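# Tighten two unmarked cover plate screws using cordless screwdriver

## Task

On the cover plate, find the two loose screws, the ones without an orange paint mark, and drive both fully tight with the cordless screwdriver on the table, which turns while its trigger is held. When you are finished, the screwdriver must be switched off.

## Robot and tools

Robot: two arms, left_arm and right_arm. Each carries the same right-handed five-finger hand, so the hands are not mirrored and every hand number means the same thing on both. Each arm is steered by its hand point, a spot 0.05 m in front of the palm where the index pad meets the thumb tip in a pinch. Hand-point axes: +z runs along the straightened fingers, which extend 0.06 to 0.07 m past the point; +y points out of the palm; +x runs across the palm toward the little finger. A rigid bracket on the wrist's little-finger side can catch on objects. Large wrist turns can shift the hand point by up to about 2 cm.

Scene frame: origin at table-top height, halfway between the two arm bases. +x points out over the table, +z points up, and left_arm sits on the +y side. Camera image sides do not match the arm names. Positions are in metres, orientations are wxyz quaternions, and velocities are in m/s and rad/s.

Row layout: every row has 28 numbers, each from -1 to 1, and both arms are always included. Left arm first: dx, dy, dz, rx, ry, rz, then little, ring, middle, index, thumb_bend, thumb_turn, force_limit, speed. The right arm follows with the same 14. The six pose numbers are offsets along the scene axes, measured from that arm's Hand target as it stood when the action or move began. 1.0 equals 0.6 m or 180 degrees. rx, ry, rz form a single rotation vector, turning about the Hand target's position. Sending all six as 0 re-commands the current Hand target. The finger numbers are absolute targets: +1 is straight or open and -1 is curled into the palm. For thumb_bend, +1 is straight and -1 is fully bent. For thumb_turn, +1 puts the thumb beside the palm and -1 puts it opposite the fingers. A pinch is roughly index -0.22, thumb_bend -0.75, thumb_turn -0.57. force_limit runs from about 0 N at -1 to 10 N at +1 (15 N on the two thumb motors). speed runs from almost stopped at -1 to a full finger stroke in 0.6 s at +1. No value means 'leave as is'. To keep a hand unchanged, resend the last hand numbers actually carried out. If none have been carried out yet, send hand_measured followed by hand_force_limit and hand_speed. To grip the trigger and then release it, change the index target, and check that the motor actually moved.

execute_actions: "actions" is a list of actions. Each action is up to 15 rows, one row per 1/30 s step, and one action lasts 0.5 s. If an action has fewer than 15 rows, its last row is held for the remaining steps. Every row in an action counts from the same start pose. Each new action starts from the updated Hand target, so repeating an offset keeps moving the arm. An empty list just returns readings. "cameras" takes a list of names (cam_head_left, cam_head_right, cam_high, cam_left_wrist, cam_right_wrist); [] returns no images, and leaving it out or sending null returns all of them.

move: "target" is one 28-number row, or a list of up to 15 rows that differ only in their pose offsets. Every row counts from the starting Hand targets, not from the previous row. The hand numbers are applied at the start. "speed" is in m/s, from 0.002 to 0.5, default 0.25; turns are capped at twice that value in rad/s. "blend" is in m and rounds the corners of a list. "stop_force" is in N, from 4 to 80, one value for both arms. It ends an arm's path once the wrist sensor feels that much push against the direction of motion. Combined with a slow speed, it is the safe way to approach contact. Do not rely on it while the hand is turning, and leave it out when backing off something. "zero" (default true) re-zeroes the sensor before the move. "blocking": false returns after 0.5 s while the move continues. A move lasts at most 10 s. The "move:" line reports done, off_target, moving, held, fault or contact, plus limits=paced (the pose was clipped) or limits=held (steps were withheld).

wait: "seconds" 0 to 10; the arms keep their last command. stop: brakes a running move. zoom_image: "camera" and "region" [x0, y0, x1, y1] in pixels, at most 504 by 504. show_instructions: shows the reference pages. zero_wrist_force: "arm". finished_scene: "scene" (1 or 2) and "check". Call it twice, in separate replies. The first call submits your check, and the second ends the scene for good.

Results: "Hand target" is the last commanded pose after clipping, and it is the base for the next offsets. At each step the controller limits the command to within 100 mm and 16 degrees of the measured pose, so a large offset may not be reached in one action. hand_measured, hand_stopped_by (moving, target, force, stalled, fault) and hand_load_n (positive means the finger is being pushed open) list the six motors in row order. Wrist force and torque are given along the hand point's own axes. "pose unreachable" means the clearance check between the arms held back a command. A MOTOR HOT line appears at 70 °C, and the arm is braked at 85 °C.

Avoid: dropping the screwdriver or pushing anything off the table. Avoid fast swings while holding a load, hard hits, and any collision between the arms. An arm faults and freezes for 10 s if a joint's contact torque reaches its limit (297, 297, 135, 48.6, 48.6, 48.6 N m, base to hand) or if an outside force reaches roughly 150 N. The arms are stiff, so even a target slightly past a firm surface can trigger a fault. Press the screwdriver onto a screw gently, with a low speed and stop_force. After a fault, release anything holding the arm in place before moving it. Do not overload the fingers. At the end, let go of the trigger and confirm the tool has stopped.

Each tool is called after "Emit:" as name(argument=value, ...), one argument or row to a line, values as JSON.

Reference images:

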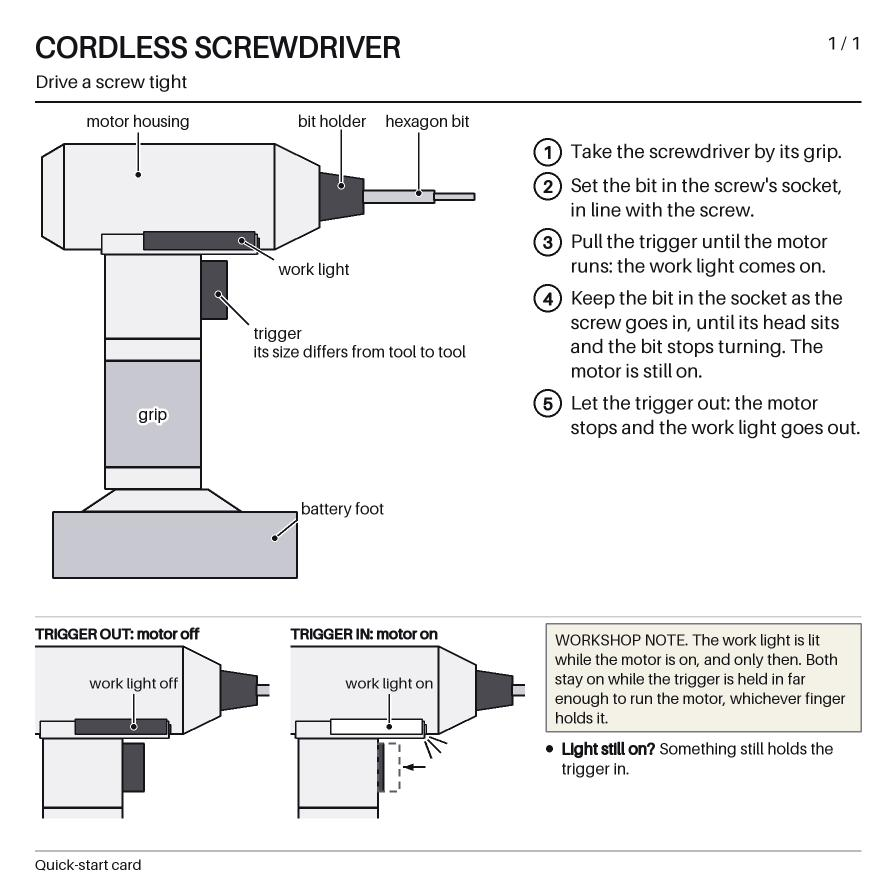

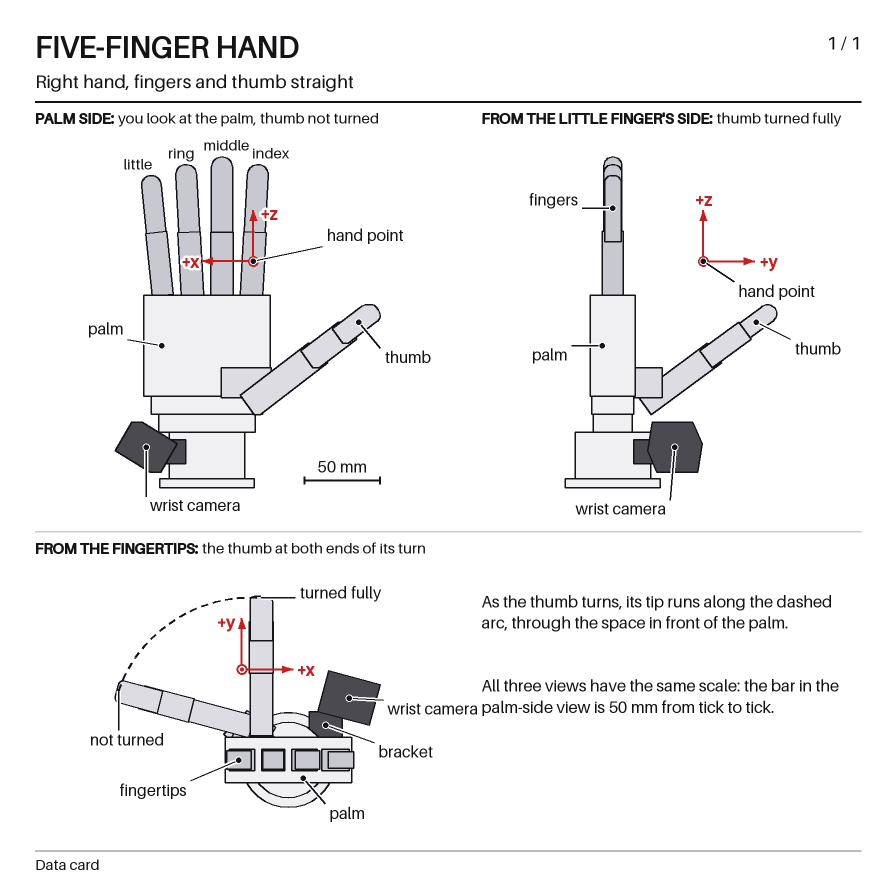

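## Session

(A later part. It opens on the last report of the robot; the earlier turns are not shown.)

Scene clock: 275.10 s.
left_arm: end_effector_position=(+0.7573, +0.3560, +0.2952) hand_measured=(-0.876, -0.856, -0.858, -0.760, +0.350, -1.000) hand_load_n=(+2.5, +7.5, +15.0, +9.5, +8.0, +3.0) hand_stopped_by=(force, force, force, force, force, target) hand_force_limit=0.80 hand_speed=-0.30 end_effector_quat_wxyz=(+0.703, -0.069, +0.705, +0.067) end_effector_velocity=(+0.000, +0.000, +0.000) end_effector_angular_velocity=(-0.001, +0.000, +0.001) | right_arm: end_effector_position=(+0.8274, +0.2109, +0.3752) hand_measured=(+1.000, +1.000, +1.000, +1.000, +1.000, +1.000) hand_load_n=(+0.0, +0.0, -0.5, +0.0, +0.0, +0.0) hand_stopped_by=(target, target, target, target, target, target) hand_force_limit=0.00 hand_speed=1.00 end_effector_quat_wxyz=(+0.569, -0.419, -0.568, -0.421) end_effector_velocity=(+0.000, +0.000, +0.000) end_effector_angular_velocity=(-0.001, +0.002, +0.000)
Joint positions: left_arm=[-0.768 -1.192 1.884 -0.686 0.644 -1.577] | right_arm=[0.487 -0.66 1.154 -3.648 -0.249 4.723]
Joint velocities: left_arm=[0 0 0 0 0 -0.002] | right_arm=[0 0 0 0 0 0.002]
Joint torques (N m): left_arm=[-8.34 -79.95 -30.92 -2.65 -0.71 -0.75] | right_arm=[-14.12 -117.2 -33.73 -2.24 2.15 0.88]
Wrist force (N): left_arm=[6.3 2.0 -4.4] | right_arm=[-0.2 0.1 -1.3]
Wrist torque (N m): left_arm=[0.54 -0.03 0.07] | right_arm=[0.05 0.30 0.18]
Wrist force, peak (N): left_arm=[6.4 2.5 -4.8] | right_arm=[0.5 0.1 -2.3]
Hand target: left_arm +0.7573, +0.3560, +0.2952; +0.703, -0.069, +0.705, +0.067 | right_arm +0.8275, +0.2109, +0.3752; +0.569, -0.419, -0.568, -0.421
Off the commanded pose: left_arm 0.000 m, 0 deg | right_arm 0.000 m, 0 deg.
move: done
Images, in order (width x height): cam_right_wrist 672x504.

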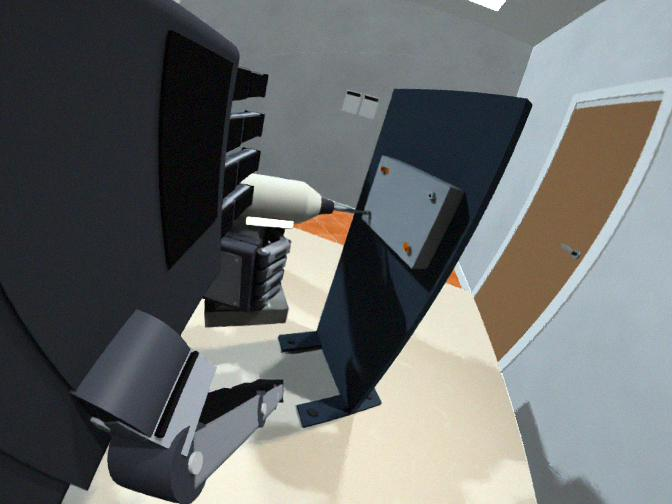

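Emit:
move(
  target=[-0.0065,-0.0052,0,0,0,0,-0.98,-0.98,-0.98,-0.3,-0.98,-1,0.8,0,0,0,0,0,0,0,1,1,1,1,1,1,0,1],
  speed=0.02,
  cameras=["cam_right_wrist"],
)

Emit:
zoom_image(
  camera="cam_right_wrist",
  region=[350, 202, 374, 226],
)

Emit:
zoom_image(
  camera="cam_right_wrist",
  region=[361, 206, 375, 220],
)

Scene clock: 277.03 s.
left_arm: end_effector_position=(+0.7533, +0.3528, +0.2952) hand_measured=(-0.876, -0.856, -0.858, -0.300, +0.350, -1.000) hand_load_n=(+1.5, +7.5, +15.5, +0.0, +7.0, +5.5) hand_stopped_by=(force, force, force, target, force, target) hand_force_limit=0.80 hand_speed=0.00 end_effector_quat_wxyz=(+0.703, -0.069, +0.705, +0.067) end_effector_velocity=(+0.000, -0.001, +0.000) end_effector_angular_velocity=(+0.000, +0.000, -0.001) | right_arm: end_effector_position=(+0.8275, +0.2109, +0.3752) hand_measured=(+1.000, +1.000, +1.000, +1.000, +1.000, +1.000) hand_load_n=(+0.0, +0.0, +0.0, +0.0, +0.0, +0.0) hand_stopped_by=(target, target, target, target, target, target) hand_force_limit=0.00 hand_speed=1.00 end_effector_quat_wxyz=(+0.569, -0.419, -0.568, -0.421) end_effector_velocity=(+0.000, +0.000, +0.000) end_effector_angular_velocity=(+0.001, -0.001, +0.000)
Joint positions: left_arm=[-0.776 -1.195 1.889 -0.688 0.636 -1.577] | right_arm=[0.487 -0.66 1.154 -3.648 -0.249 4.723]
Joint velocities: left_arm=[-0.001 0 0 0 0 0.001] | right_arm=[0 0.001 0 -0.002 0 0]
Joint torques (N m): left_arm=[5.7 -71.56 -28.48 -4.68 0.27 -2.9] | right_arm=[-14.3 -120.59 -32.6 1.64 1.76 -1.37]
Wrist force (N): left_arm=[5.8 3.3 -1.2] | right_arm=[0.0 0.4 -1.3]
Wrist torque (N m): left_arm=[0.61 0.07 0.05] | right_arm=[0.10 0.27 0.20]
Wrist force, peak (N): left_arm=[6.5 2.6 -4.3] | right_arm=[-0.2 0.5 -1.7]
Hand target: left_arm +0.7534, +0.3529, +0.2952; +0.703, -0.069, +0.705, +0.067 | right_arm +0.8275, +0.2109, +0.3752; +0.569, -0.419, -0.568, -0.421
Off the commanded pose: left_arm 0.000 m, 0 deg | right_arm 0.000 m, 0 deg.
move: done
Images, in order (width x height): cam_right_wrist 672x504.

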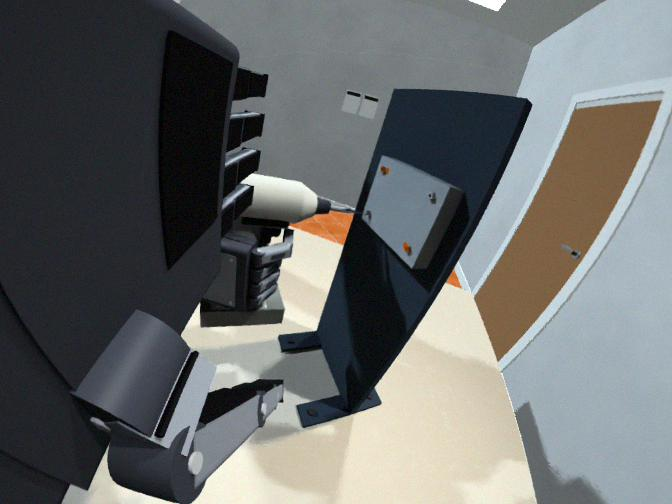

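Scaled by 21.000 from the camera's 672x504 image, which has a finer 960x720 frame.

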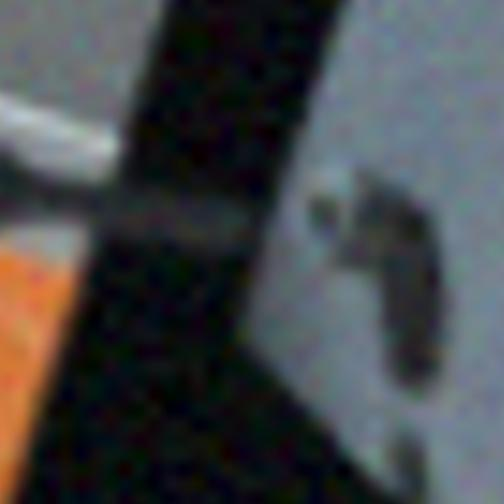

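Scaled by 36.000 from the camera's 672x504 image, which has a finer 960x720 frame.

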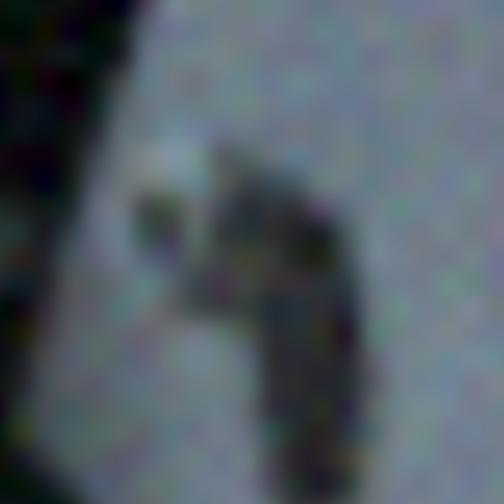

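Emit:
execute_actions(
  actions=[
    [[0,0,0,0,0,0,-0.98,-0.98,-0.98,-0.98,-0.98,-1,0.8,-0.3,0,0,0,0,0,0,1,1,1,1,1,1,0,1]],
    [[0,0,0,0,0,0,-0.98,-0.98,-0.98,-0.98,-0.98,-1,0.8,-0.3,0,0,0,0,0,0,1,1,1,1,1,1,0,1]],
  ],
  cameras=["cam_right_wrist"],
)

Emit:
zoom_image(
  camera="cam_right_wrist",
  region=[350, 202, 374, 226],
)

Emit:
zoom_image(
  camera="cam_right_wrist",
  region=[320, 184, 376, 240],
)

Scene clock: 278.57 s.
left_arm: end_effector_position=(+0.7534, +0.3529, +0.2953) hand_measured=(-0.876, -0.856, -0.858, -0.760, +0.350, -1.000) hand_load_n=(+1.0, +7.5, +15.0, +9.5, +7.5, +5.0) hand_stopped_by=(force, force, force, force, force, target) hand_force_limit=0.80 hand_speed=-0.30 end_effector_quat_wxyz=(+0.703, -0.069, +0.705, +0.067) end_effector_velocity=(+0.000, -0.001, +0.000) end_effector_angular_velocity=(+0.000, +0.000, -0.001) | right_arm: end_effector_position=(+0.8275, +0.2109, +0.3752) hand_measured=(+1.000, +1.000, +1.000, +1.000, +1.000, +1.000) hand_load_n=(+0.0, +0.0, +0.0, +0.0, +0.0, +0.0) hand_stopped_by=(target, target, target, target, target, target) hand_force_limit=0.00 hand_speed=1.00 end_effector_quat_wxyz=(+0.569, -0.419, -0.568, -0.421) end_effector_velocity=(+0.000, +0.000, +0.000) end_effector_angular_velocity=(+0.000, -0.001, +0.000)
Joint positions: left_arm=[-0.776 -1.195 1.889 -0.688 0.637 -1.577] | right_arm=[0.487 -0.66 1.154 -3.648 -0.249 4.723]
Joint velocities: left_arm=[-0.001 -0.001 0 0 0.001 0] | right_arm=[0 0 0 -0.001 0 0]
Joint torques (N m): left_arm=[11.01 -48.5 -48.4 -0.02 1.96 -3.3] | right_arm=[-12.24 -120.92 -33.26 1.09 1.28 -1.51]
Wrist force (N): left_arm=[5.9 3.2 -1.0] | right_arm=[0.0 0.5 -1.3]
Wrist torque (N m): left_arm=[0.59 0.04 0.06] | right_arm=[0.13 0.26 0.21]
Wrist force, peak (N): left_arm=[6.1 3.1 -1.6] | right_arm=[0.0 0.6 -1.5]
Hand target: left_arm +0.7534, +0.3529, +0.2952; +0.703, -0.069, +0.705, +0.067 | right_arm +0.8275, +0.2109, +0.3752; +0.569, -0.419, -0.568, -0.421
Off the commanded pose: left_arm 0.000 m, 0 deg | right_arm 0.000 m, 0 deg.
Images, in order (width x height): cam_right_wrist 672x504.

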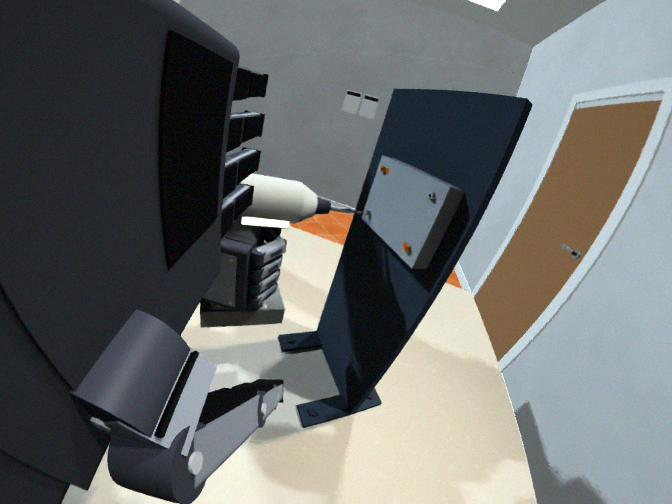

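Scaled by 21.000 from the camera's 672x504 image, which has a finer 960x720 frame.

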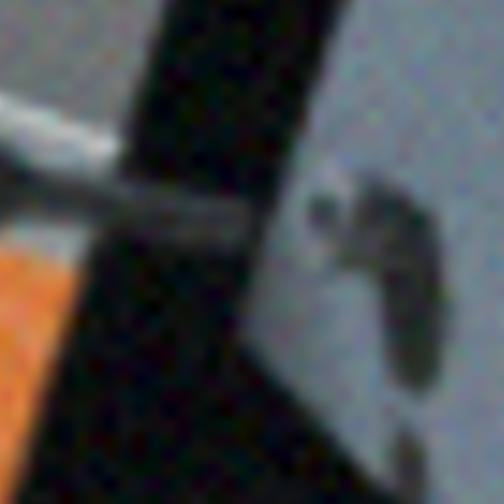

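Scaled by 9.000 from the camera's 672x504 image, which has a finer 960x720 frame.

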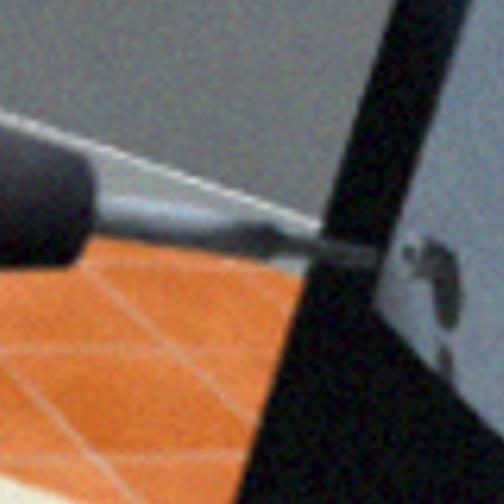

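Emit:
move(
  target=[0.0003,-0.0004,0.0023,0,0,0,-0.98,-0.98,-0.98,-0.98,-0.98,-1,0.8,-0.3,0,0,0,0,0,0,1,1,1,1,1,1,0,1],
  speed=0.02,
  cameras=["cam_right_wrist"],
)

Emit:
zoom_image(
  camera="cam_right_wrist",
  region=[350, 202, 374, 226],
)

Emit:
zoom_image(
  camera="cam_right_wrist",
  region=[320, 184, 376, 240],
)

Scene clock: 279.67 s.
left_arm: end_effector_position=(+0.7536, +0.3527, +0.2966) hand_measured=(-0.876, -0.856, -0.858, -0.760, +0.350, -1.000) hand_load_n=(+1.0, +7.0, +15.0, +9.5, +7.5, +5.0) hand_stopped_by=(force, force, force, force, force, target) hand_force_limit=0.80 hand_speed=-0.30 end_effector_quat_wxyz=(+0.703, -0.069, +0.705, +0.067) end_effector_velocity=(+0.000, +0.000, +0.000) end_effector_angular_velocity=(+0.000, -0.001, +0.001) | right_arm: end_effector_position=(+0.8275, +0.2109, +0.3752) hand_measured=(+1.000, +1.000, +1.000, +1.000, +1.000, +1.000) hand_load_n=(+0.0, +0.0, +0.0, +0.0, +0.0, +0.0) hand_stopped_by=(target, target, target, target, target, target) hand_force_limit=0.00 hand_speed=1.00 end_effector_quat_wxyz=(+0.569, -0.419, -0.568, -0.421) end_effector_velocity=(+0.000, +0.000, +0.001) end_effector_angular_velocity=(+0.000, +0.000, +0.000)
Joint positions: left_arm=[-0.776 -1.196 1.887 -0.685 0.637 -1.577] | right_arm=[0.487 -0.66 1.154 -3.648 -0.249 4.723]
Joint velocities: left_arm=[0 0 0 -0.001 -0.001 0] | right_arm=[0 -0.001 0 0.001 0 0]
Joint torques (N m): left_arm=[-14.81 -81.33 -49.16 0.39 -1.16 -3.21] | right_arm=[-12.1 -120.95 -34.77 0.43 1.1 -1.52]
Wrist force (N): left_arm=[5.7 3.2 -1.2] | right_arm=[0.0 0.5 -1.3]
Wrist torque (N m): left_arm=[0.60 0.09 0.04] | right_arm=[0.13 0.28 0.20]
Wrist force, peak (N): left_arm=[6.1 3.4 -1.3] | right_arm=[-0.2 0.9 -1.5]
Hand target: left_arm +0.7536, +0.3526, +0.2966; +0.703, -0.069, +0.705, +0.067 | right_arm +0.8275, +0.2109, +0.3752; +0.569, -0.419, -0.568, -0.421
Off the commanded pose: left_arm 0.000 m, 0 deg | right_arm 0.000 m, 0 deg.
move: done
Images, in order (width x height): cam_right_wrist 672x504.

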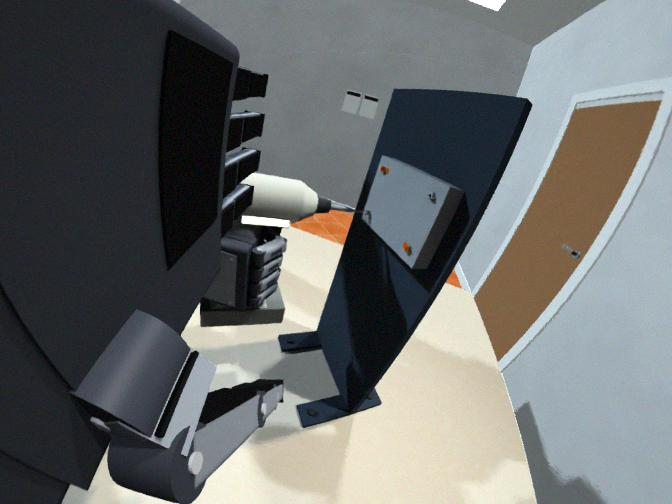

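Scaled by 21.000 from the camera's 672x504 image, which has a finer 960x720 frame.

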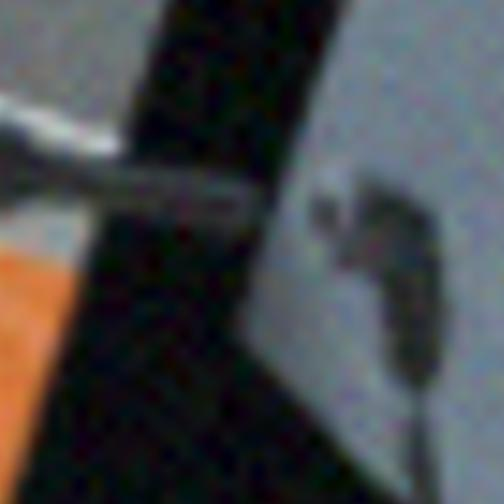

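Scaled by 9.000 from the camera's 672x504 image, which has a finer 960x720 frame.

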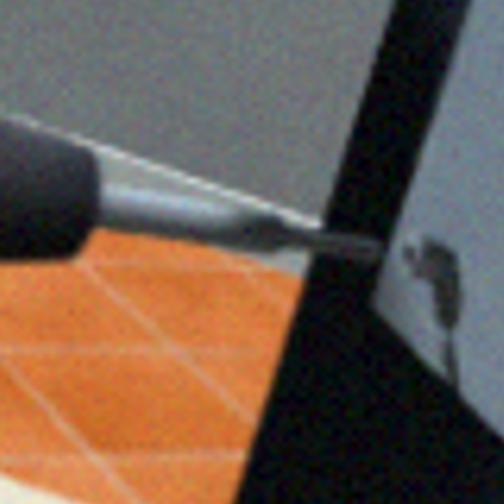

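Emit:
move(
  target=[0.0157,0.0124,0,0,0,0,-0.98,-0.98,-0.98,-0.98,-0.98,-1,0.8,-0.3,0,0,0,0,0,0,1,1,1,1,1,1,0,1],
  speed=0.006,
  stop_force=6,
  cameras=["cam_right_wrist"],
)

Emit:
zoom_image(
  camera="cam_right_wrist",
  region=[350, 202, 374, 226],
)

Scene clock: 281.83 s.
left_arm: end_effector_position=(+0.7573, +0.3556, +0.2966) hand_measured=(-0.876, -0.856, -0.858, -0.760, +0.350, -1.000) hand_load_n=(+1.5, +7.0, +15.0, +9.5, +7.5, +4.0) hand_stopped_by=(force, force, force, force, force, target) hand_force_limit=0.80 hand_speed=-0.30 end_effector_quat_wxyz=(+0.703, -0.069, +0.705, +0.067) end_effector_velocity=(+0.000, +0.001, +0.000) end_effector_angular_velocity=(+0.000, -0.001, +0.001) | right_arm: end_effector_position=(+0.8275, +0.2109, +0.3752) hand_measured=(+1.000, +1.000, +1.000, +1.000, +1.000, +1.000) hand_load_n=(+0.0, +0.0, +0.0, +0.0, +0.0, +0.0) hand_stopped_by=(target, target, target, target, target, target) hand_force_limit=0.00 hand_speed=1.00 end_effector_quat_wxyz=(+0.569, -0.419, -0.568, -0.421) end_effector_velocity=(+0.000, +0.000, +0.000) end_effector_angular_velocity=(+0.000, +0.000, +0.000)
Joint positions: left_arm=[-0.769 -1.194 1.883 -0.684 0.643 -1.577] | right_arm=[0.487 -0.66 1.154 -3.648 -0.249 4.723]
Joint velocities: left_arm=[0 0 0 -0.001 -0.001 0.001] | right_arm=[0 0 0 -0.001 0 0]
Joint torques (N m): left_arm=[-12.98 -81.2 -23.92 -5.6 -1.29 1.25] | right_arm=[-10.19 -121.22 -36.16 -0.48 0.36 -1.25]
Wrist force (N): left_arm=[6.1 3.1 -1.9] | right_arm=[0.3 0.3 -1.1]
Wrist torque (N m): left_arm=[0.62 0.04 0.06] | right_arm=[0.09 0.21 0.21]
Wrist force, peak (N): left_arm=[6.8 0.9 -9.5] | right_arm=[-0.3 0.5 -1.7]
Hand target: left_arm +0.7573, +0.3556, +0.2966; +0.703, -0.069, +0.705, +0.067 | right_arm +0.8275, +0.2109, +0.3752; +0.569, -0.419, -0.568, -0.421
Off the commanded pose: left_arm 0.007 m, 0 deg | right_arm 0.000 m, 0 deg.
move: contact (left_arm)
Images, in order (width x height): cam_right_wrist 672x504.

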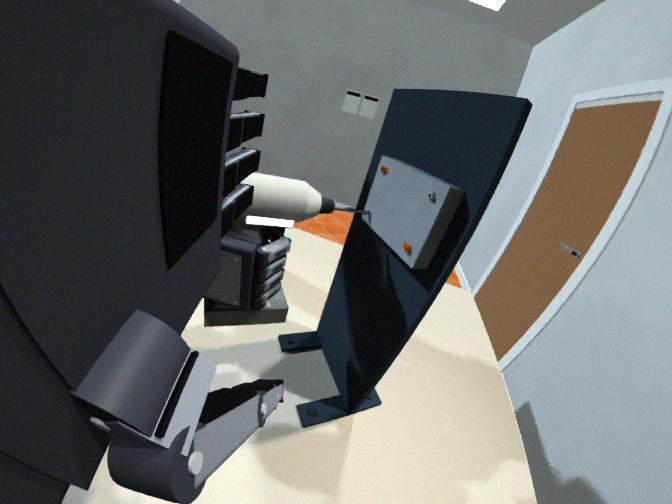

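Scaled by 21.000 from the camera's 672x504 image, which has a finer 960x720 frame.

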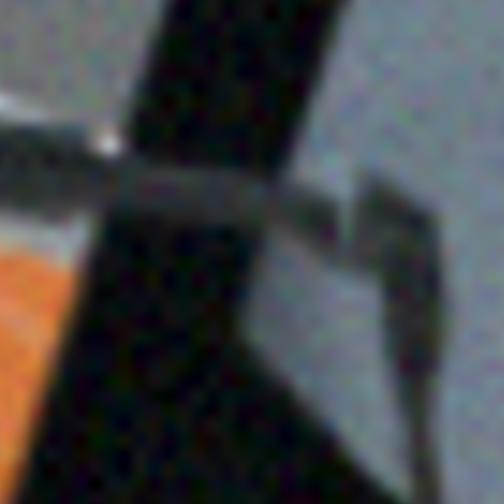

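Emit:
move(
  target=[0.0065,0.0052,0,0,0,0,-0.98,-0.98,-0.98,-0.98,-0.98,-1,0.8,-0.3,0,0,0,0,0,0,1,1,1,1,1,1,0,1],
  speed=0.006,
  stop_force=9,
  cameras=["cam_right_wrist"],
)

Emit:
zoom_image(
  camera="cam_right_wrist",
  region=[350, 202, 374, 226],
)

Scene clock: 282.80 s.
left_arm: end_effector_position=(+0.7574, +0.3558, +0.2966) hand_measured=(-0.876, -0.856, -0.858, -0.760, +0.350, -1.000) hand_load_n=(+2.0, +7.5, +14.5, +9.5, +8.0, +2.5) hand_stopped_by=(force, force, force, force, force, target) hand_force_limit=0.80 hand_speed=-0.30 end_effector_quat_wxyz=(+0.703, -0.069, +0.705, +0.067) end_effector_velocity=(+0.000, +0.000, +0.000) end_effector_angular_velocity=(-0.001, +0.000, -0.001) | right_arm: end_effector_position=(+0.8275, +0.2109, +0.3752) hand_measured=(+1.000, +1.000, +1.000, +1.000, +1.000, +1.000) hand_load_n=(+0.0, +0.0, +0.0, +0.0, +0.0, +0.0) hand_stopped_by=(target, target, target, target, target, target) hand_force_limit=0.00 hand_speed=1.00 end_effector_quat_wxyz=(+0.569, -0.419, -0.568, -0.421) end_effector_velocity=(+0.000, +0.000, +0.001) end_effector_angular_velocity=(+0.000, -0.001, +0.000)
Joint positions: left_arm=[-0.769 -1.194 1.883 -0.684 0.644 -1.577] | right_arm=[0.487 -0.66 1.154 -3.648 -0.249 4.723]
Joint velocities: left_arm=[0 0 0 0 0.001 -0.001] | right_arm=[0 -0.001 0 0 0 0]
Joint torques (N m): left_arm=[-12.27 -76.14 -26.09 -2.97 -2.09 1.33] | right_arm=[-9.71 -120.72 -36.96 -1.09 0.15 -1.37]
Wrist force (N): left_arm=[6.2 2.2 -4.0] | right_arm=[0.3 0.3 -1.5]
Wrist torque (N m): left_arm=[0.57 -0.03 0.08] | right_arm=[0.11 0.23 0.22]
Wrist force, peak (N): left_arm=[7.6 -1.1 -12.5] | right_arm=[0.0 0.2 -1.6]
Hand target: left_arm +0.7574, +0.3558, +0.2966; +0.703, -0.069, +0.705, +0.067 | right_arm +0.8275, +0.2109, +0.3752; +0.569, -0.419, -0.568, -0.421
Off the commanded pose: left_arm 0.005 m, 0 deg | right_arm 0.000 m, 0 deg.
move: contact (left_arm)
Images, in order (width x height): cam_right_wrist 672x504.

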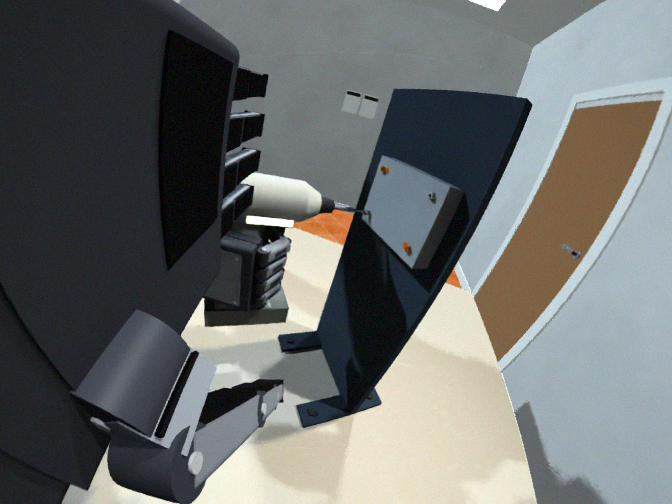

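Scaled by 21.000 from the camera's 672x504 image, which has a finer 960x720 frame.

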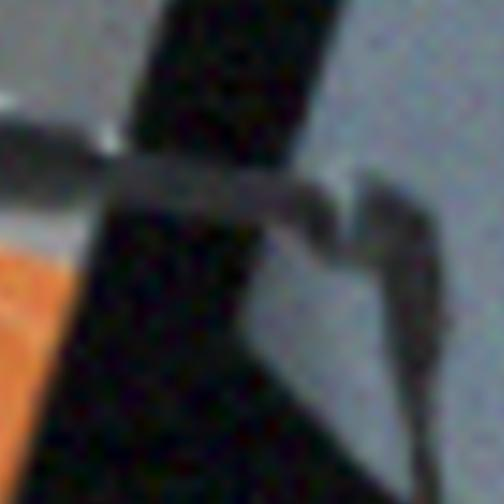

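Emit:
move(
  target=[
    [0.00052,0.00042,-0.0005,0,0,0,-0.98,-0.98,-0.98,-0.98,-0.98,-1,0.8,-0.3,0,0,0,0,0,0,1,1,1,1,1,1,0,1],
    [0.00094,-0.00011,-0.0005,0,0,0,-0.98,-0.98,-0.98,-0.98,-0.98,-1,0.8,-0.3,0,0,0,0,0,0,1,1,1,1,1,1,0,1],
    [0.00094,-0.00011,-0.001,0,0,0,-0.98,-0.98,-0.98,-0.98,-0.98,-1,0.8,-0.3,0,0,0,0,0,0,1,1,1,1,1,1,0,1],
    [0.00052,0.00042,-0.001,0,0,0,-0.98,-0.98,-0.98,-0.98,-0.98,-1,0.8,-0.3,0,0,0,0,0,0,1,1,1,1,1,1,0,1],
    [0.00011,0.00094,-0.001,0,0,0,-0.98,-0.98,-0.98,-0.98,-0.98,-1,0.8,-0.3,0,0,0,0,0,0,1,1,1,1,1,1,0,1],
    [0.00011,0.00094,-0.0005,0,0,0,-0.98,-0.98,-0.98,-0.98,-0.98,-1,0.8,-0.3,0,0,0,0,0,0,1,1,1,1,1,1,0,1],
  ],
  speed=0.002,
  cameras=["cam_right_wrist"],
)

Emit:
zoom_image(
  camera="cam_right_wrist",
  region=[350, 202, 374, 226],
)

Scene clock: 284.83 s.
left_arm: end_effector_position=(+0.7574, +0.3564, +0.2962) hand_measured=(-0.876, -0.856, -0.858, -0.760, +0.350, -1.000) hand_load_n=(+3.0, +7.5, +14.0, +10.0, +8.5, +1.0) hand_stopped_by=(force, force, force, force, force, target) hand_force_limit=0.80 hand_speed=-0.30 end_effector_quat_wxyz=(+0.703, -0.069, +0.705, +0.067) end_effector_velocity=(+0.000, -0.001, -0.001) end_effector_angular_velocity=(+0.002, +0.001, -0.002) | right_arm: end_effector_position=(+0.8275, +0.2109, +0.3752) hand_measured=(+1.000, +1.000, +1.000, +1.000, +1.000, +1.000) hand_load_n=(+0.0, -0.5, +0.0, +0.0, +0.0, +0.0) hand_stopped_by=(target, target, target, target, target, target) hand_force_limit=0.00 hand_speed=1.00 end_effector_quat_wxyz=(+0.569, -0.419, -0.568, -0.421) end_effector_velocity=(+0.001, +0.000, -0.002) end_effector_angular_velocity=(-0.001, +0.002, -0.001)
Joint positions: left_arm=[-0.768 -1.194 1.884 -0.685 0.644 -1.577] | right_arm=[0.487 -0.66 1.154 -3.648 -0.249 4.723]
Joint velocities: left_arm=[-0.001 0.001 0 0 0.001 0.002] | right_arm=[0 0.001 0 0.001 0 0]
Joint torques (N m): left_arm=[12.94 -77.59 -39.58 0.07 2.27 2.34] | right_arm=[-7.13 -120.4 -38.49 -2.13 0.17 -1.36]
Wrist force (N): left_arm=[5.3 0.2 -11.2] | right_arm=[-0.3 0.0 -1.4]
Wrist torque (N m): left_arm=[0.46 -0.38 0.19] | right_arm=[0.06 0.32 0.18]
Wrist force, peak (N): left_arm=[7.6 -1.4 -14.4] | right_arm=[0.1 0.5 -1.7]
Hand target: left_arm +0.7575, +0.3563, +0.2963; +0.703, -0.069, +0.705, +0.067 | right_arm +0.8275, +0.2109, +0.3752; +0.569, -0.419, -0.568, -0.421
Off the commanded pose: left_arm 0.000 m, 0 deg | right_arm 0.000 m, 0 deg.
move: done
Images, in order (width x height): cam_right_wrist 672x504.

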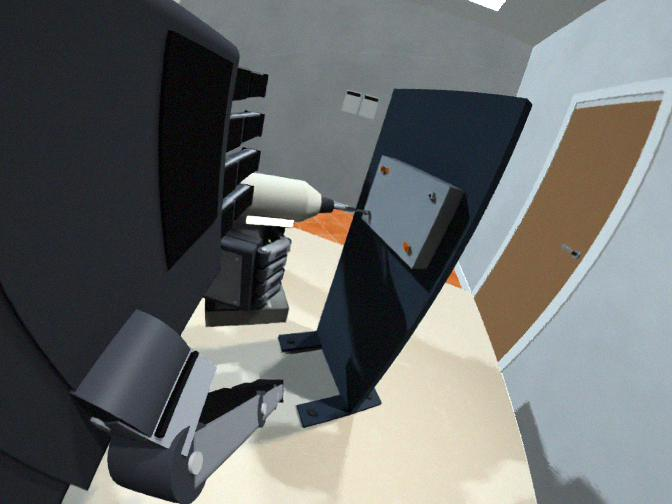

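Scaled by 21.000 from the camera's 672x504 image, which has a finer 960x720 frame.

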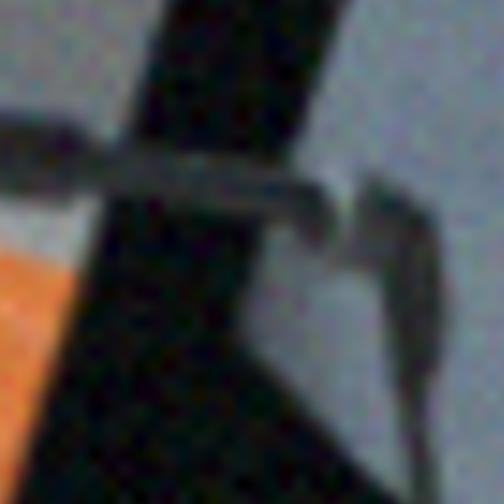

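Emit:
move(
  target=[-0.00522,-0.00415,-0.001,0,0,0,-0.98,-0.98,-0.98,-0.98,-0.98,-1,0.8,-0.3,0,0,0,0,0,0,1,1,1,1,1,1,0,1],
  speed=0.02,
  cameras=["cam_right_wrist"],
)

Emit:
zoom_image(
  camera="cam_right_wrist",
  region=[320, 184, 376, 240],
)

Emit:
zoom_image(
  camera="cam_right_wrist",
  region=[350, 202, 374, 226],
)

Scene clock: 286.67 s.
left_arm: end_effector_position=(+0.7543, +0.3538, +0.2957) hand_measured=(-0.876, -0.856, -0.858, -0.760, +0.350, -1.000) hand_load_n=(+1.5, +7.0, +15.0, +9.5, +7.5, +3.0) hand_stopped_by=(force, force, force, force, force, target) hand_force_limit=0.80 hand_speed=-0.30 end_effector_quat_wxyz=(+0.703, -0.069, +0.705, +0.067) end_effector_velocity=(+0.000, +0.000, +0.000) end_effector_angular_velocity=(+0.000, +0.000, -0.001) | right_arm: end_effector_position=(+0.8275, +0.2109, +0.3752) hand_measured=(+1.000, +1.000, +1.000, +1.000, +1.000, +1.000) hand_load_n=(+0.0, +0.0, +0.0, -0.5, +0.0, +0.0) hand_stopped_by=(target, target, target, target, target, target) hand_force_limit=0.00 hand_speed=1.00 end_effector_quat_wxyz=(+0.569, -0.419, -0.568, -0.421) end_effector_velocity=(+0.000, +0.000, +0.001) end_effector_angular_velocity=(+0.001, -0.002, +0.000)
Joint positions: left_arm=[-0.774 -1.195 1.888 -0.687 0.638 -1.577] | right_arm=[0.487 -0.66 1.154 -3.648 -0.249 4.723]
Joint velocities: left_arm=[0 0 0 0 0.001 0] | right_arm=[0 -0.001 0 -0.001 0 0]
Joint torques (N m): left_arm=[2.86 -76.7 -28.87 -4.55 -0.56 -1.1] | right_arm=[-6.28 -119.87 -40.06 -2.76 0.27 -1.38]
Wrist force (N): left_arm=[5.7 3.0 -1.4] | right_arm=[0.0 0.4 -1.4]
Wrist torque (N m): left_arm=[0.59 0.09 0.04] | right_arm=[0.12 0.27 0.20]
Wrist force, peak (N): left_arm=[5.6 0.5 -12.1] | right_arm=[-0.2 0.5 -1.7]
Hand target: left_arm +0.7543, +0.3538, +0.2957; +0.703, -0.069, +0.705, +0.067 | right_arm +0.8275, +0.2109, +0.3752; +0.569, -0.419, -0.568, -0.421
Off the commanded pose: left_arm 0.000 m, 0 deg | right_arm 0.000 m, 0 deg.
move: done
Images, in order (width x height): cam_right_wrist 672x504.

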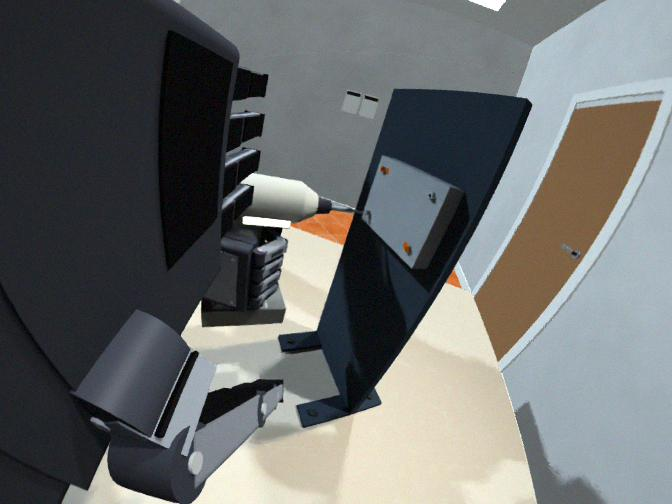

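Scaled by 9.000 from the camera's 672x504 image, which has a finer 960x720 frame.

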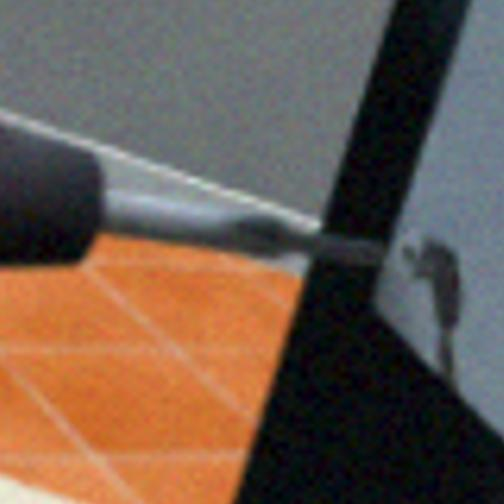

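Scaled by 21.000 from the camera's 672x504 image, which has a finer 960x720 frame.

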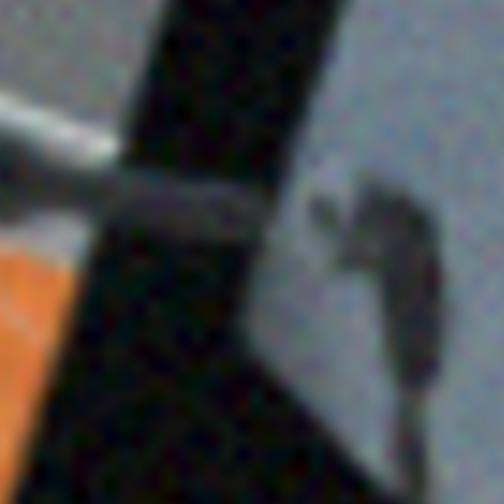

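Emit:
zoom_image(
  camera="cam_right_wrist",
  region=[421, 184, 445, 208],
)

Emit:
zoom_image(
  camera="cam_right_wrist",
  region=[358, 206, 376, 224],
)

Scaled by 21.000 from the camera's 672x504 image, which has a finer 960x720 frame.

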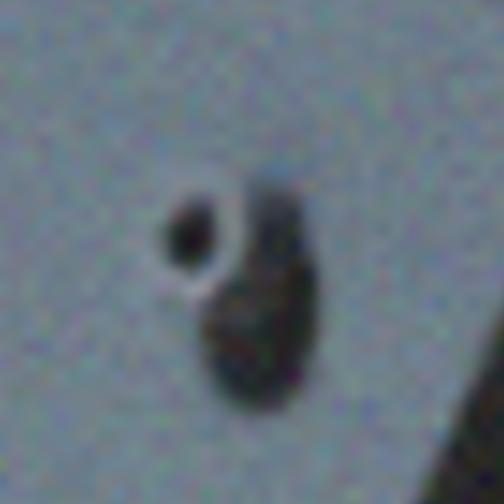

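Scaled by 28.000 from the camera's 672x504 image, which has a finer 960x720 frame.

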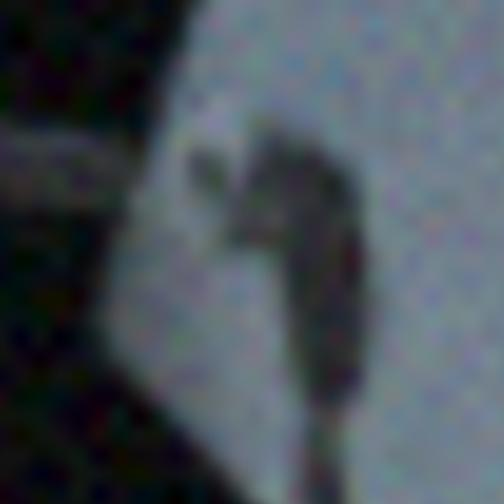

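Emit:
move(
  target=[0,0,0,0,0,0,-0.98,-0.98,-0.98,-0.3,-0.98,-1,0.8,0,0,0,0,0,0,0,1,1,1,1,1,1,0,1],
  cameras=["cam_right_wrist"],
)

Emit:
zoom_image(
  camera="cam_right_wrist",
  region=[350, 202, 374, 226],
)

Scene clock: 287.90 s.
left_arm: end_effector_position=(+0.7543, +0.3538, +0.2957) hand_measured=(-0.876, -0.856, -0.858, -0.300, +0.350, -1.000) hand_load_n=(+1.0, +7.0, +15.5, +0.0, +7.0, +4.5) hand_stopped_by=(force, force, force, target, force, target) hand_force_limit=0.80 hand_speed=0.00 end_effector_quat_wxyz=(+0.703, -0.069, +0.705, +0.067) end_effector_velocity=(+0.000, -0.001, +0.000) end_effector_angular_velocity=(-0.002, -0.001, -0.001) | right_arm: end_effector_position=(+0.8275, +0.2109, +0.3752) hand_measured=(+1.000, +1.000, +1.000, +1.000, +1.000, +1.000) hand_load_n=(+0.0, +0.0, +0.0, +0.0, +0.0, +0.0) hand_stopped_by=(target, target, target, target, target, target) hand_force_limit=0.00 hand_speed=1.00 end_effector_quat_wxyz=(+0.569, -0.419, -0.568, -0.421) end_effector_velocity=(+0.000, +0.000, +0.001) end_effector_angular_velocity=(+0.000, -0.001, +0.000)
Joint positions: left_arm=[-0.774 -1.195 1.888 -0.687 0.639 -1.577] | right_arm=[0.487 -0.66 1.154 -3.648 -0.249 4.723]
Joint velocities: left_arm=[-0.001 0 0 -0.001 0 -0.002] | right_arm=[0 0 0 0 0 0]
Joint torques (N m): left_arm=[8.29 -64.35 -49.8 0.73 1.45 -3.36] | right_arm=[-6.63 -121.01 -41.09 -2.82 0.11 -1.24]
Wrist force (N): left_arm=[6.0 3.1 -1.4] | right_arm=[-0.1 0.6 -1.3]
Wrist torque (N m): left_arm=[0.60 0.06 0.05] | right_arm=[0.14 0.29 0.20]
Wrist force, peak (N): left_arm=[6.2 3.4 -1.3] | right_arm=[-0.1 0.8 -1.7]
Hand target: left_arm +0.7543, +0.3538, +0.2957; +0.703, -0.069, +0.705, +0.067 | right_arm +0.8275, +0.2109, +0.3752; +0.569, -0.419, -0.568, -0.421
Off the commanded pose: left_arm 0.000 m, 0 deg | right_arm 0.000 m, 0 deg.
move: done
Images, in order (width x height): cam_right_wrist 672x504.

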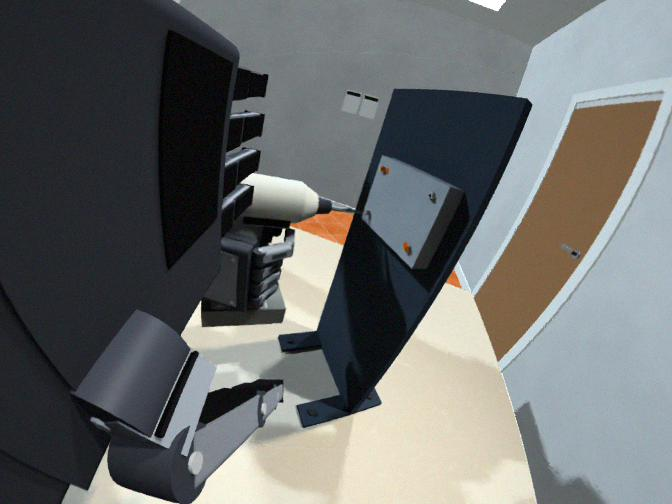

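Scaled by 21.000 from the camera's 672x504 image, which has a finer 960x720 frame.

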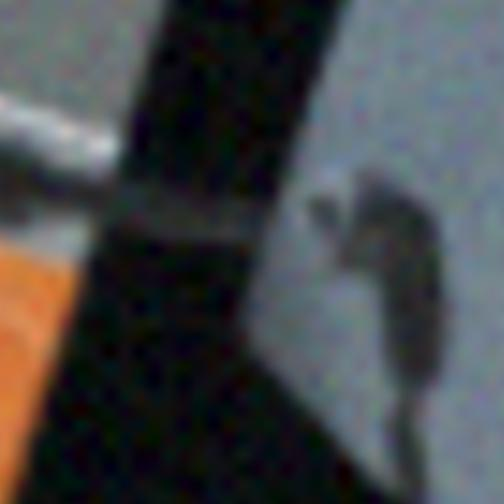

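Emit:
move(
  target=[
    [0,0,0,0,0,0,-0.98,-0.98,-0.98,-0.98,-0.98,-1,0.8,-0.3,0.0375,-0.05,0.214,-0.1125,-0.0345,0,1,1,1,1,1,1,0,1],
    [0,0,0,0,0,0,-0.98,-0.98,-0.98,-0.98,-0.98,-1,0.8,-0.3,0,0.17,0.154,-0.2125,-0.0645,0,1,1,1,1,1,1,0,1],
  ],
  blend=[0.03,0],
  speed=0.2,
  cameras=["cam_right_wrist"],
)

Emit:
zoom_image(
  camera="cam_right_wrist",
  region=[332, 206, 356, 230],
)

Emit:
zoom_image(
  camera="cam_right_wrist",
  region=[310, 190, 366, 246],
)

Scene clock: 290.50 s.
left_arm: end_effector_position=(+0.7543, +0.3538, +0.2957) hand_measured=(-0.876, -0.856, -0.858, -0.760, +0.350, -1.000) hand_load_n=(+1.0, +7.0, +15.5, +9.5, +7.0, +4.0) hand_stopped_by=(force, force, force, force, force, target) hand_force_limit=0.80 hand_speed=-0.30 end_effector_quat_wxyz=(+0.703, -0.069, +0.705, +0.067) end_effector_velocity=(+0.000, -0.001, +0.000) end_effector_angular_velocity=(-0.001, +0.000, -0.001) | right_arm: end_effector_position=(+0.8275, +0.3129, +0.4674) hand_measured=(+1.000, +1.000, +1.000, +1.000, +1.000, +1.000) hand_load_n=(+0.0, +0.0, +0.0, +0.0, +0.0, +0.0) hand_stopped_by=(target, target, target, target, target, target) hand_force_limit=0.00 hand_speed=1.00 end_effector_quat_wxyz=(-0.342, +0.538, +0.728, +0.251) end_effector_velocity=(+0.001, +0.000, +0.001) end_effector_angular_velocity=(-0.001, -0.001, -0.001)
Joint positions: left_arm=[-0.774 -1.195 1.888 -0.687 0.639 -1.577] | right_arm=[0.641 -0.817 0.846 -2.038 -0.785 3.729]
Joint velocities: left_arm=[-0.001 0 0 0 0 -0.001] | right_arm=[0 0 -0.002 0.001 -0.002 0]
Joint torques (N m): left_arm=[6.14 -51.27 -44.41 -0.16 1.43 -2.99] | right_arm=[2.83 -102.46 -52.47 -4.26 -0.36 -0.41]
Wrist force (N): left_arm=[6.1 2.8 -1.4] | right_arm=[-0.1 0.3 -0.5]
Wrist torque (N m): left_arm=[0.55 0.03 0.05] | right_arm=[0.10 0.11 0.14]
Wrist force, peak (N): left_arm=[6.4 3.2 -1.4] | right_arm=[-2.7 0.4 -0.8]
Hand target: left_arm +0.7543, +0.3538, +0.2957; +0.703, -0.069, +0.705, +0.067 | right_arm +0.8276, +0.3129, +0.4674; -0.342, +0.538, +0.728, +0.251
Off the commanded pose: left_arm 0.000 m, 0 deg | right_arm 0.000 m, 0 deg.
move: done
Images, in order (width x height): cam_right_wrist 672x504.

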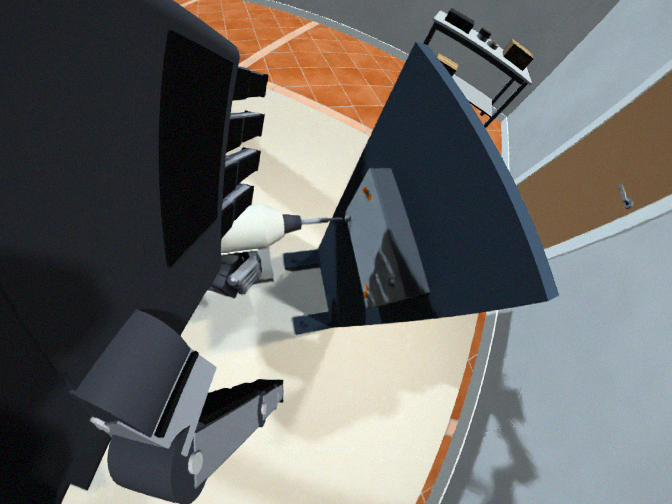

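Scaled by 21.000 from the camera's 672x504 image, which has a finer 960x720 frame.

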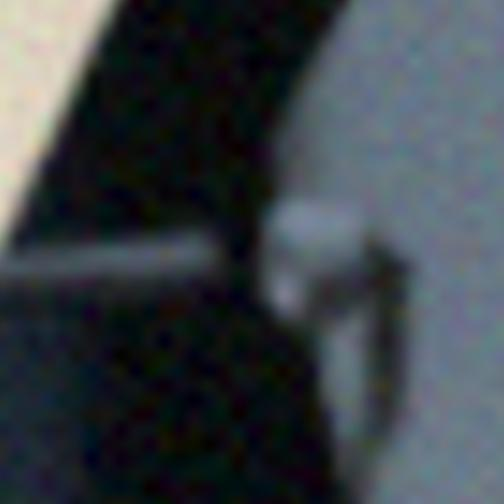

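Scaled by 9.000 from the camera's 672x504 image, which has a finer 960x720 frame.

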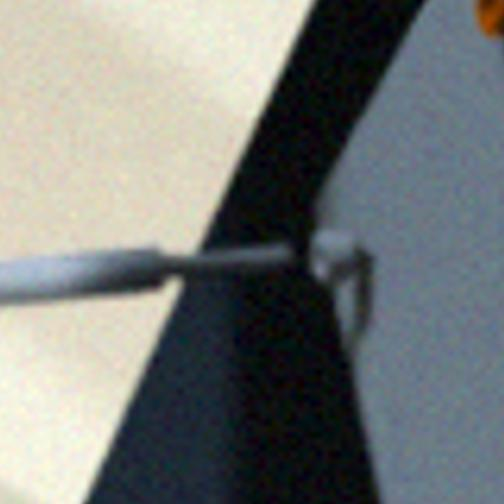

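Emit:
zoom_image(
  camera="cam_right_wrist",
  region=[380, 270, 404, 294],
)

Emit:
move(
  target=[0,0,0,0,0,0,-0.98,-0.98,-0.98,-0.3,-0.98,-1,0.8,0,0,0,0,0,0,0,1,1,1,1,1,1,0,1],
  cameras=["cam_right_wrist"],
)

Emit:
zoom_image(
  camera="cam_right_wrist",
  region=[332, 206, 356, 230],
)

Emit:
zoom_image(
  camera="cam_right_wrist",
  region=[340, 210, 356, 226],
)

Scaled by 21.000 from the camera's 672x504 image, which has a finer 960x720 frame.

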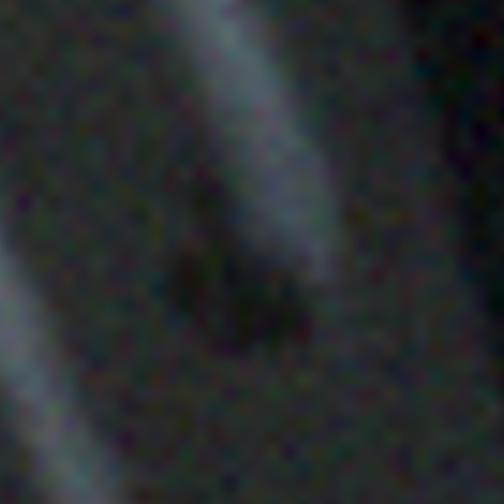

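Scene clock: 291.83 s.
left_arm: end_effector_position=(+0.7543, +0.3538, +0.2957) hand_measured=(-0.876, -0.856, -0.858, -0.300, +0.350, -1.000) hand_load_n=(+1.0, +7.0, +15.5, +0.0, +7.0, +4.5) hand_stopped_by=(force, force, force, target, force, target) hand_force_limit=0.80 hand_speed=0.00 end_effector_quat_wxyz=(+0.703, -0.069, +0.705, +0.067) end_effector_velocity=(+0.000, +0.000, +0.000) end_effector_angular_velocity=(+0.000, +0.000, +0.000) | right_arm: end_effector_position=(+0.8276, +0.3129, +0.4674) hand_measured=(+1.000, +1.000, +1.000, +1.000, +1.000, +1.000) hand_load_n=(+0.0, +0.0, +0.0, +0.0, +0.0, +0.0) hand_stopped_by=(target, target, target, target, target, target) hand_force_limit=0.00 hand_speed=1.00 end_effector_quat_wxyz=(-0.342, +0.538, +0.728, +0.251) end_effector_velocity=(+0.000, +0.000, +0.000) end_effector_angular_velocity=(+0.001, +0.000, +0.000)
Joint positions: left_arm=[-0.774 -1.195 1.888 -0.687 0.639 -1.577] | right_arm=[0.641 -0.817 0.845 -2.038 -0.785 3.729]
Joint velocities: left_arm=[0 0 0 0 0 0] | right_arm=[0 0 0 -0.001 0 0]
Joint torques (N m): left_arm=[5.9 -51.24 -44.3 -0.39 1.55 -3.28] | right_arm=[12.46 -102.26 -48.47 -3.27 0.16 0.64]
Wrist force (N): left_arm=[5.6 3.1 -1.3] | right_arm=[-0.2 0.3 -0.7]
Wrist torque (N m): left_arm=[0.60 0.11 0.03] | right_arm=[0.11 0.12 0.13]
Wrist force, peak (N): left_arm=[6.2 3.4 -1.1] | right_arm=[-0.2 0.6 -1.0]
Hand target: left_arm +0.7543, +0.3538, +0.2957; +0.703, -0.069, +0.705, +0.067 | right_arm +0.8276, +0.3129, +0.4674; -0.342, +0.538, +0.728, +0.251
Off the commanded pose: left_arm 0.000 m, 0 deg | right_arm 0.000 m, 0 deg.
move: done
Images, in order (width x height): cam_right_wrist 672x504.

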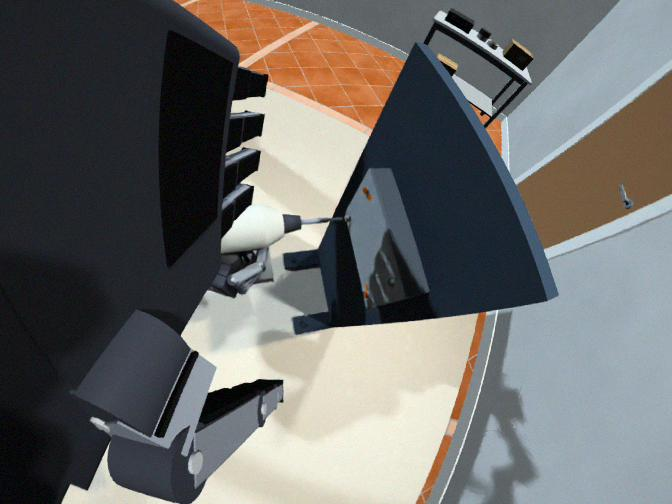

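Scaled by 21.000 from the camera's 672x504 image, which has a finer 960x720 frame.

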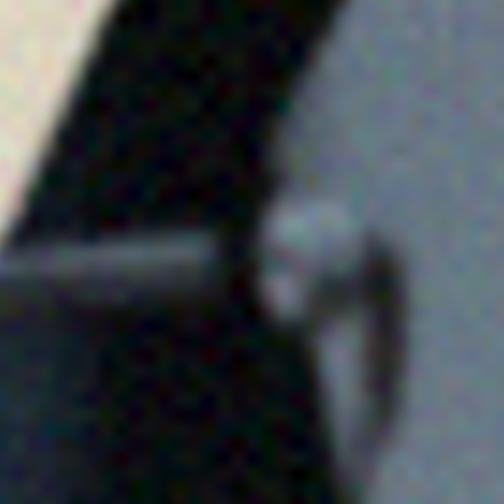

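Scaled by 31.500 from the camera's 672x504 image, which has a finer 960x720 frame.

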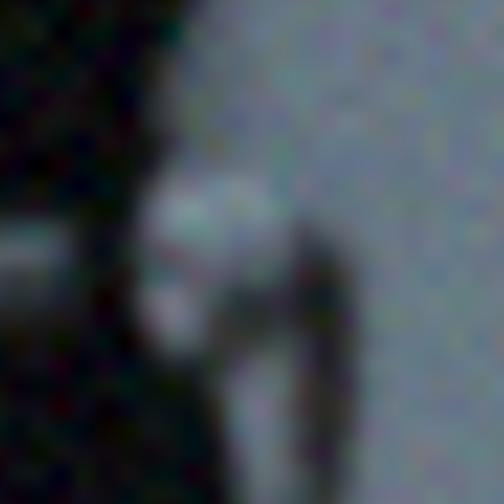

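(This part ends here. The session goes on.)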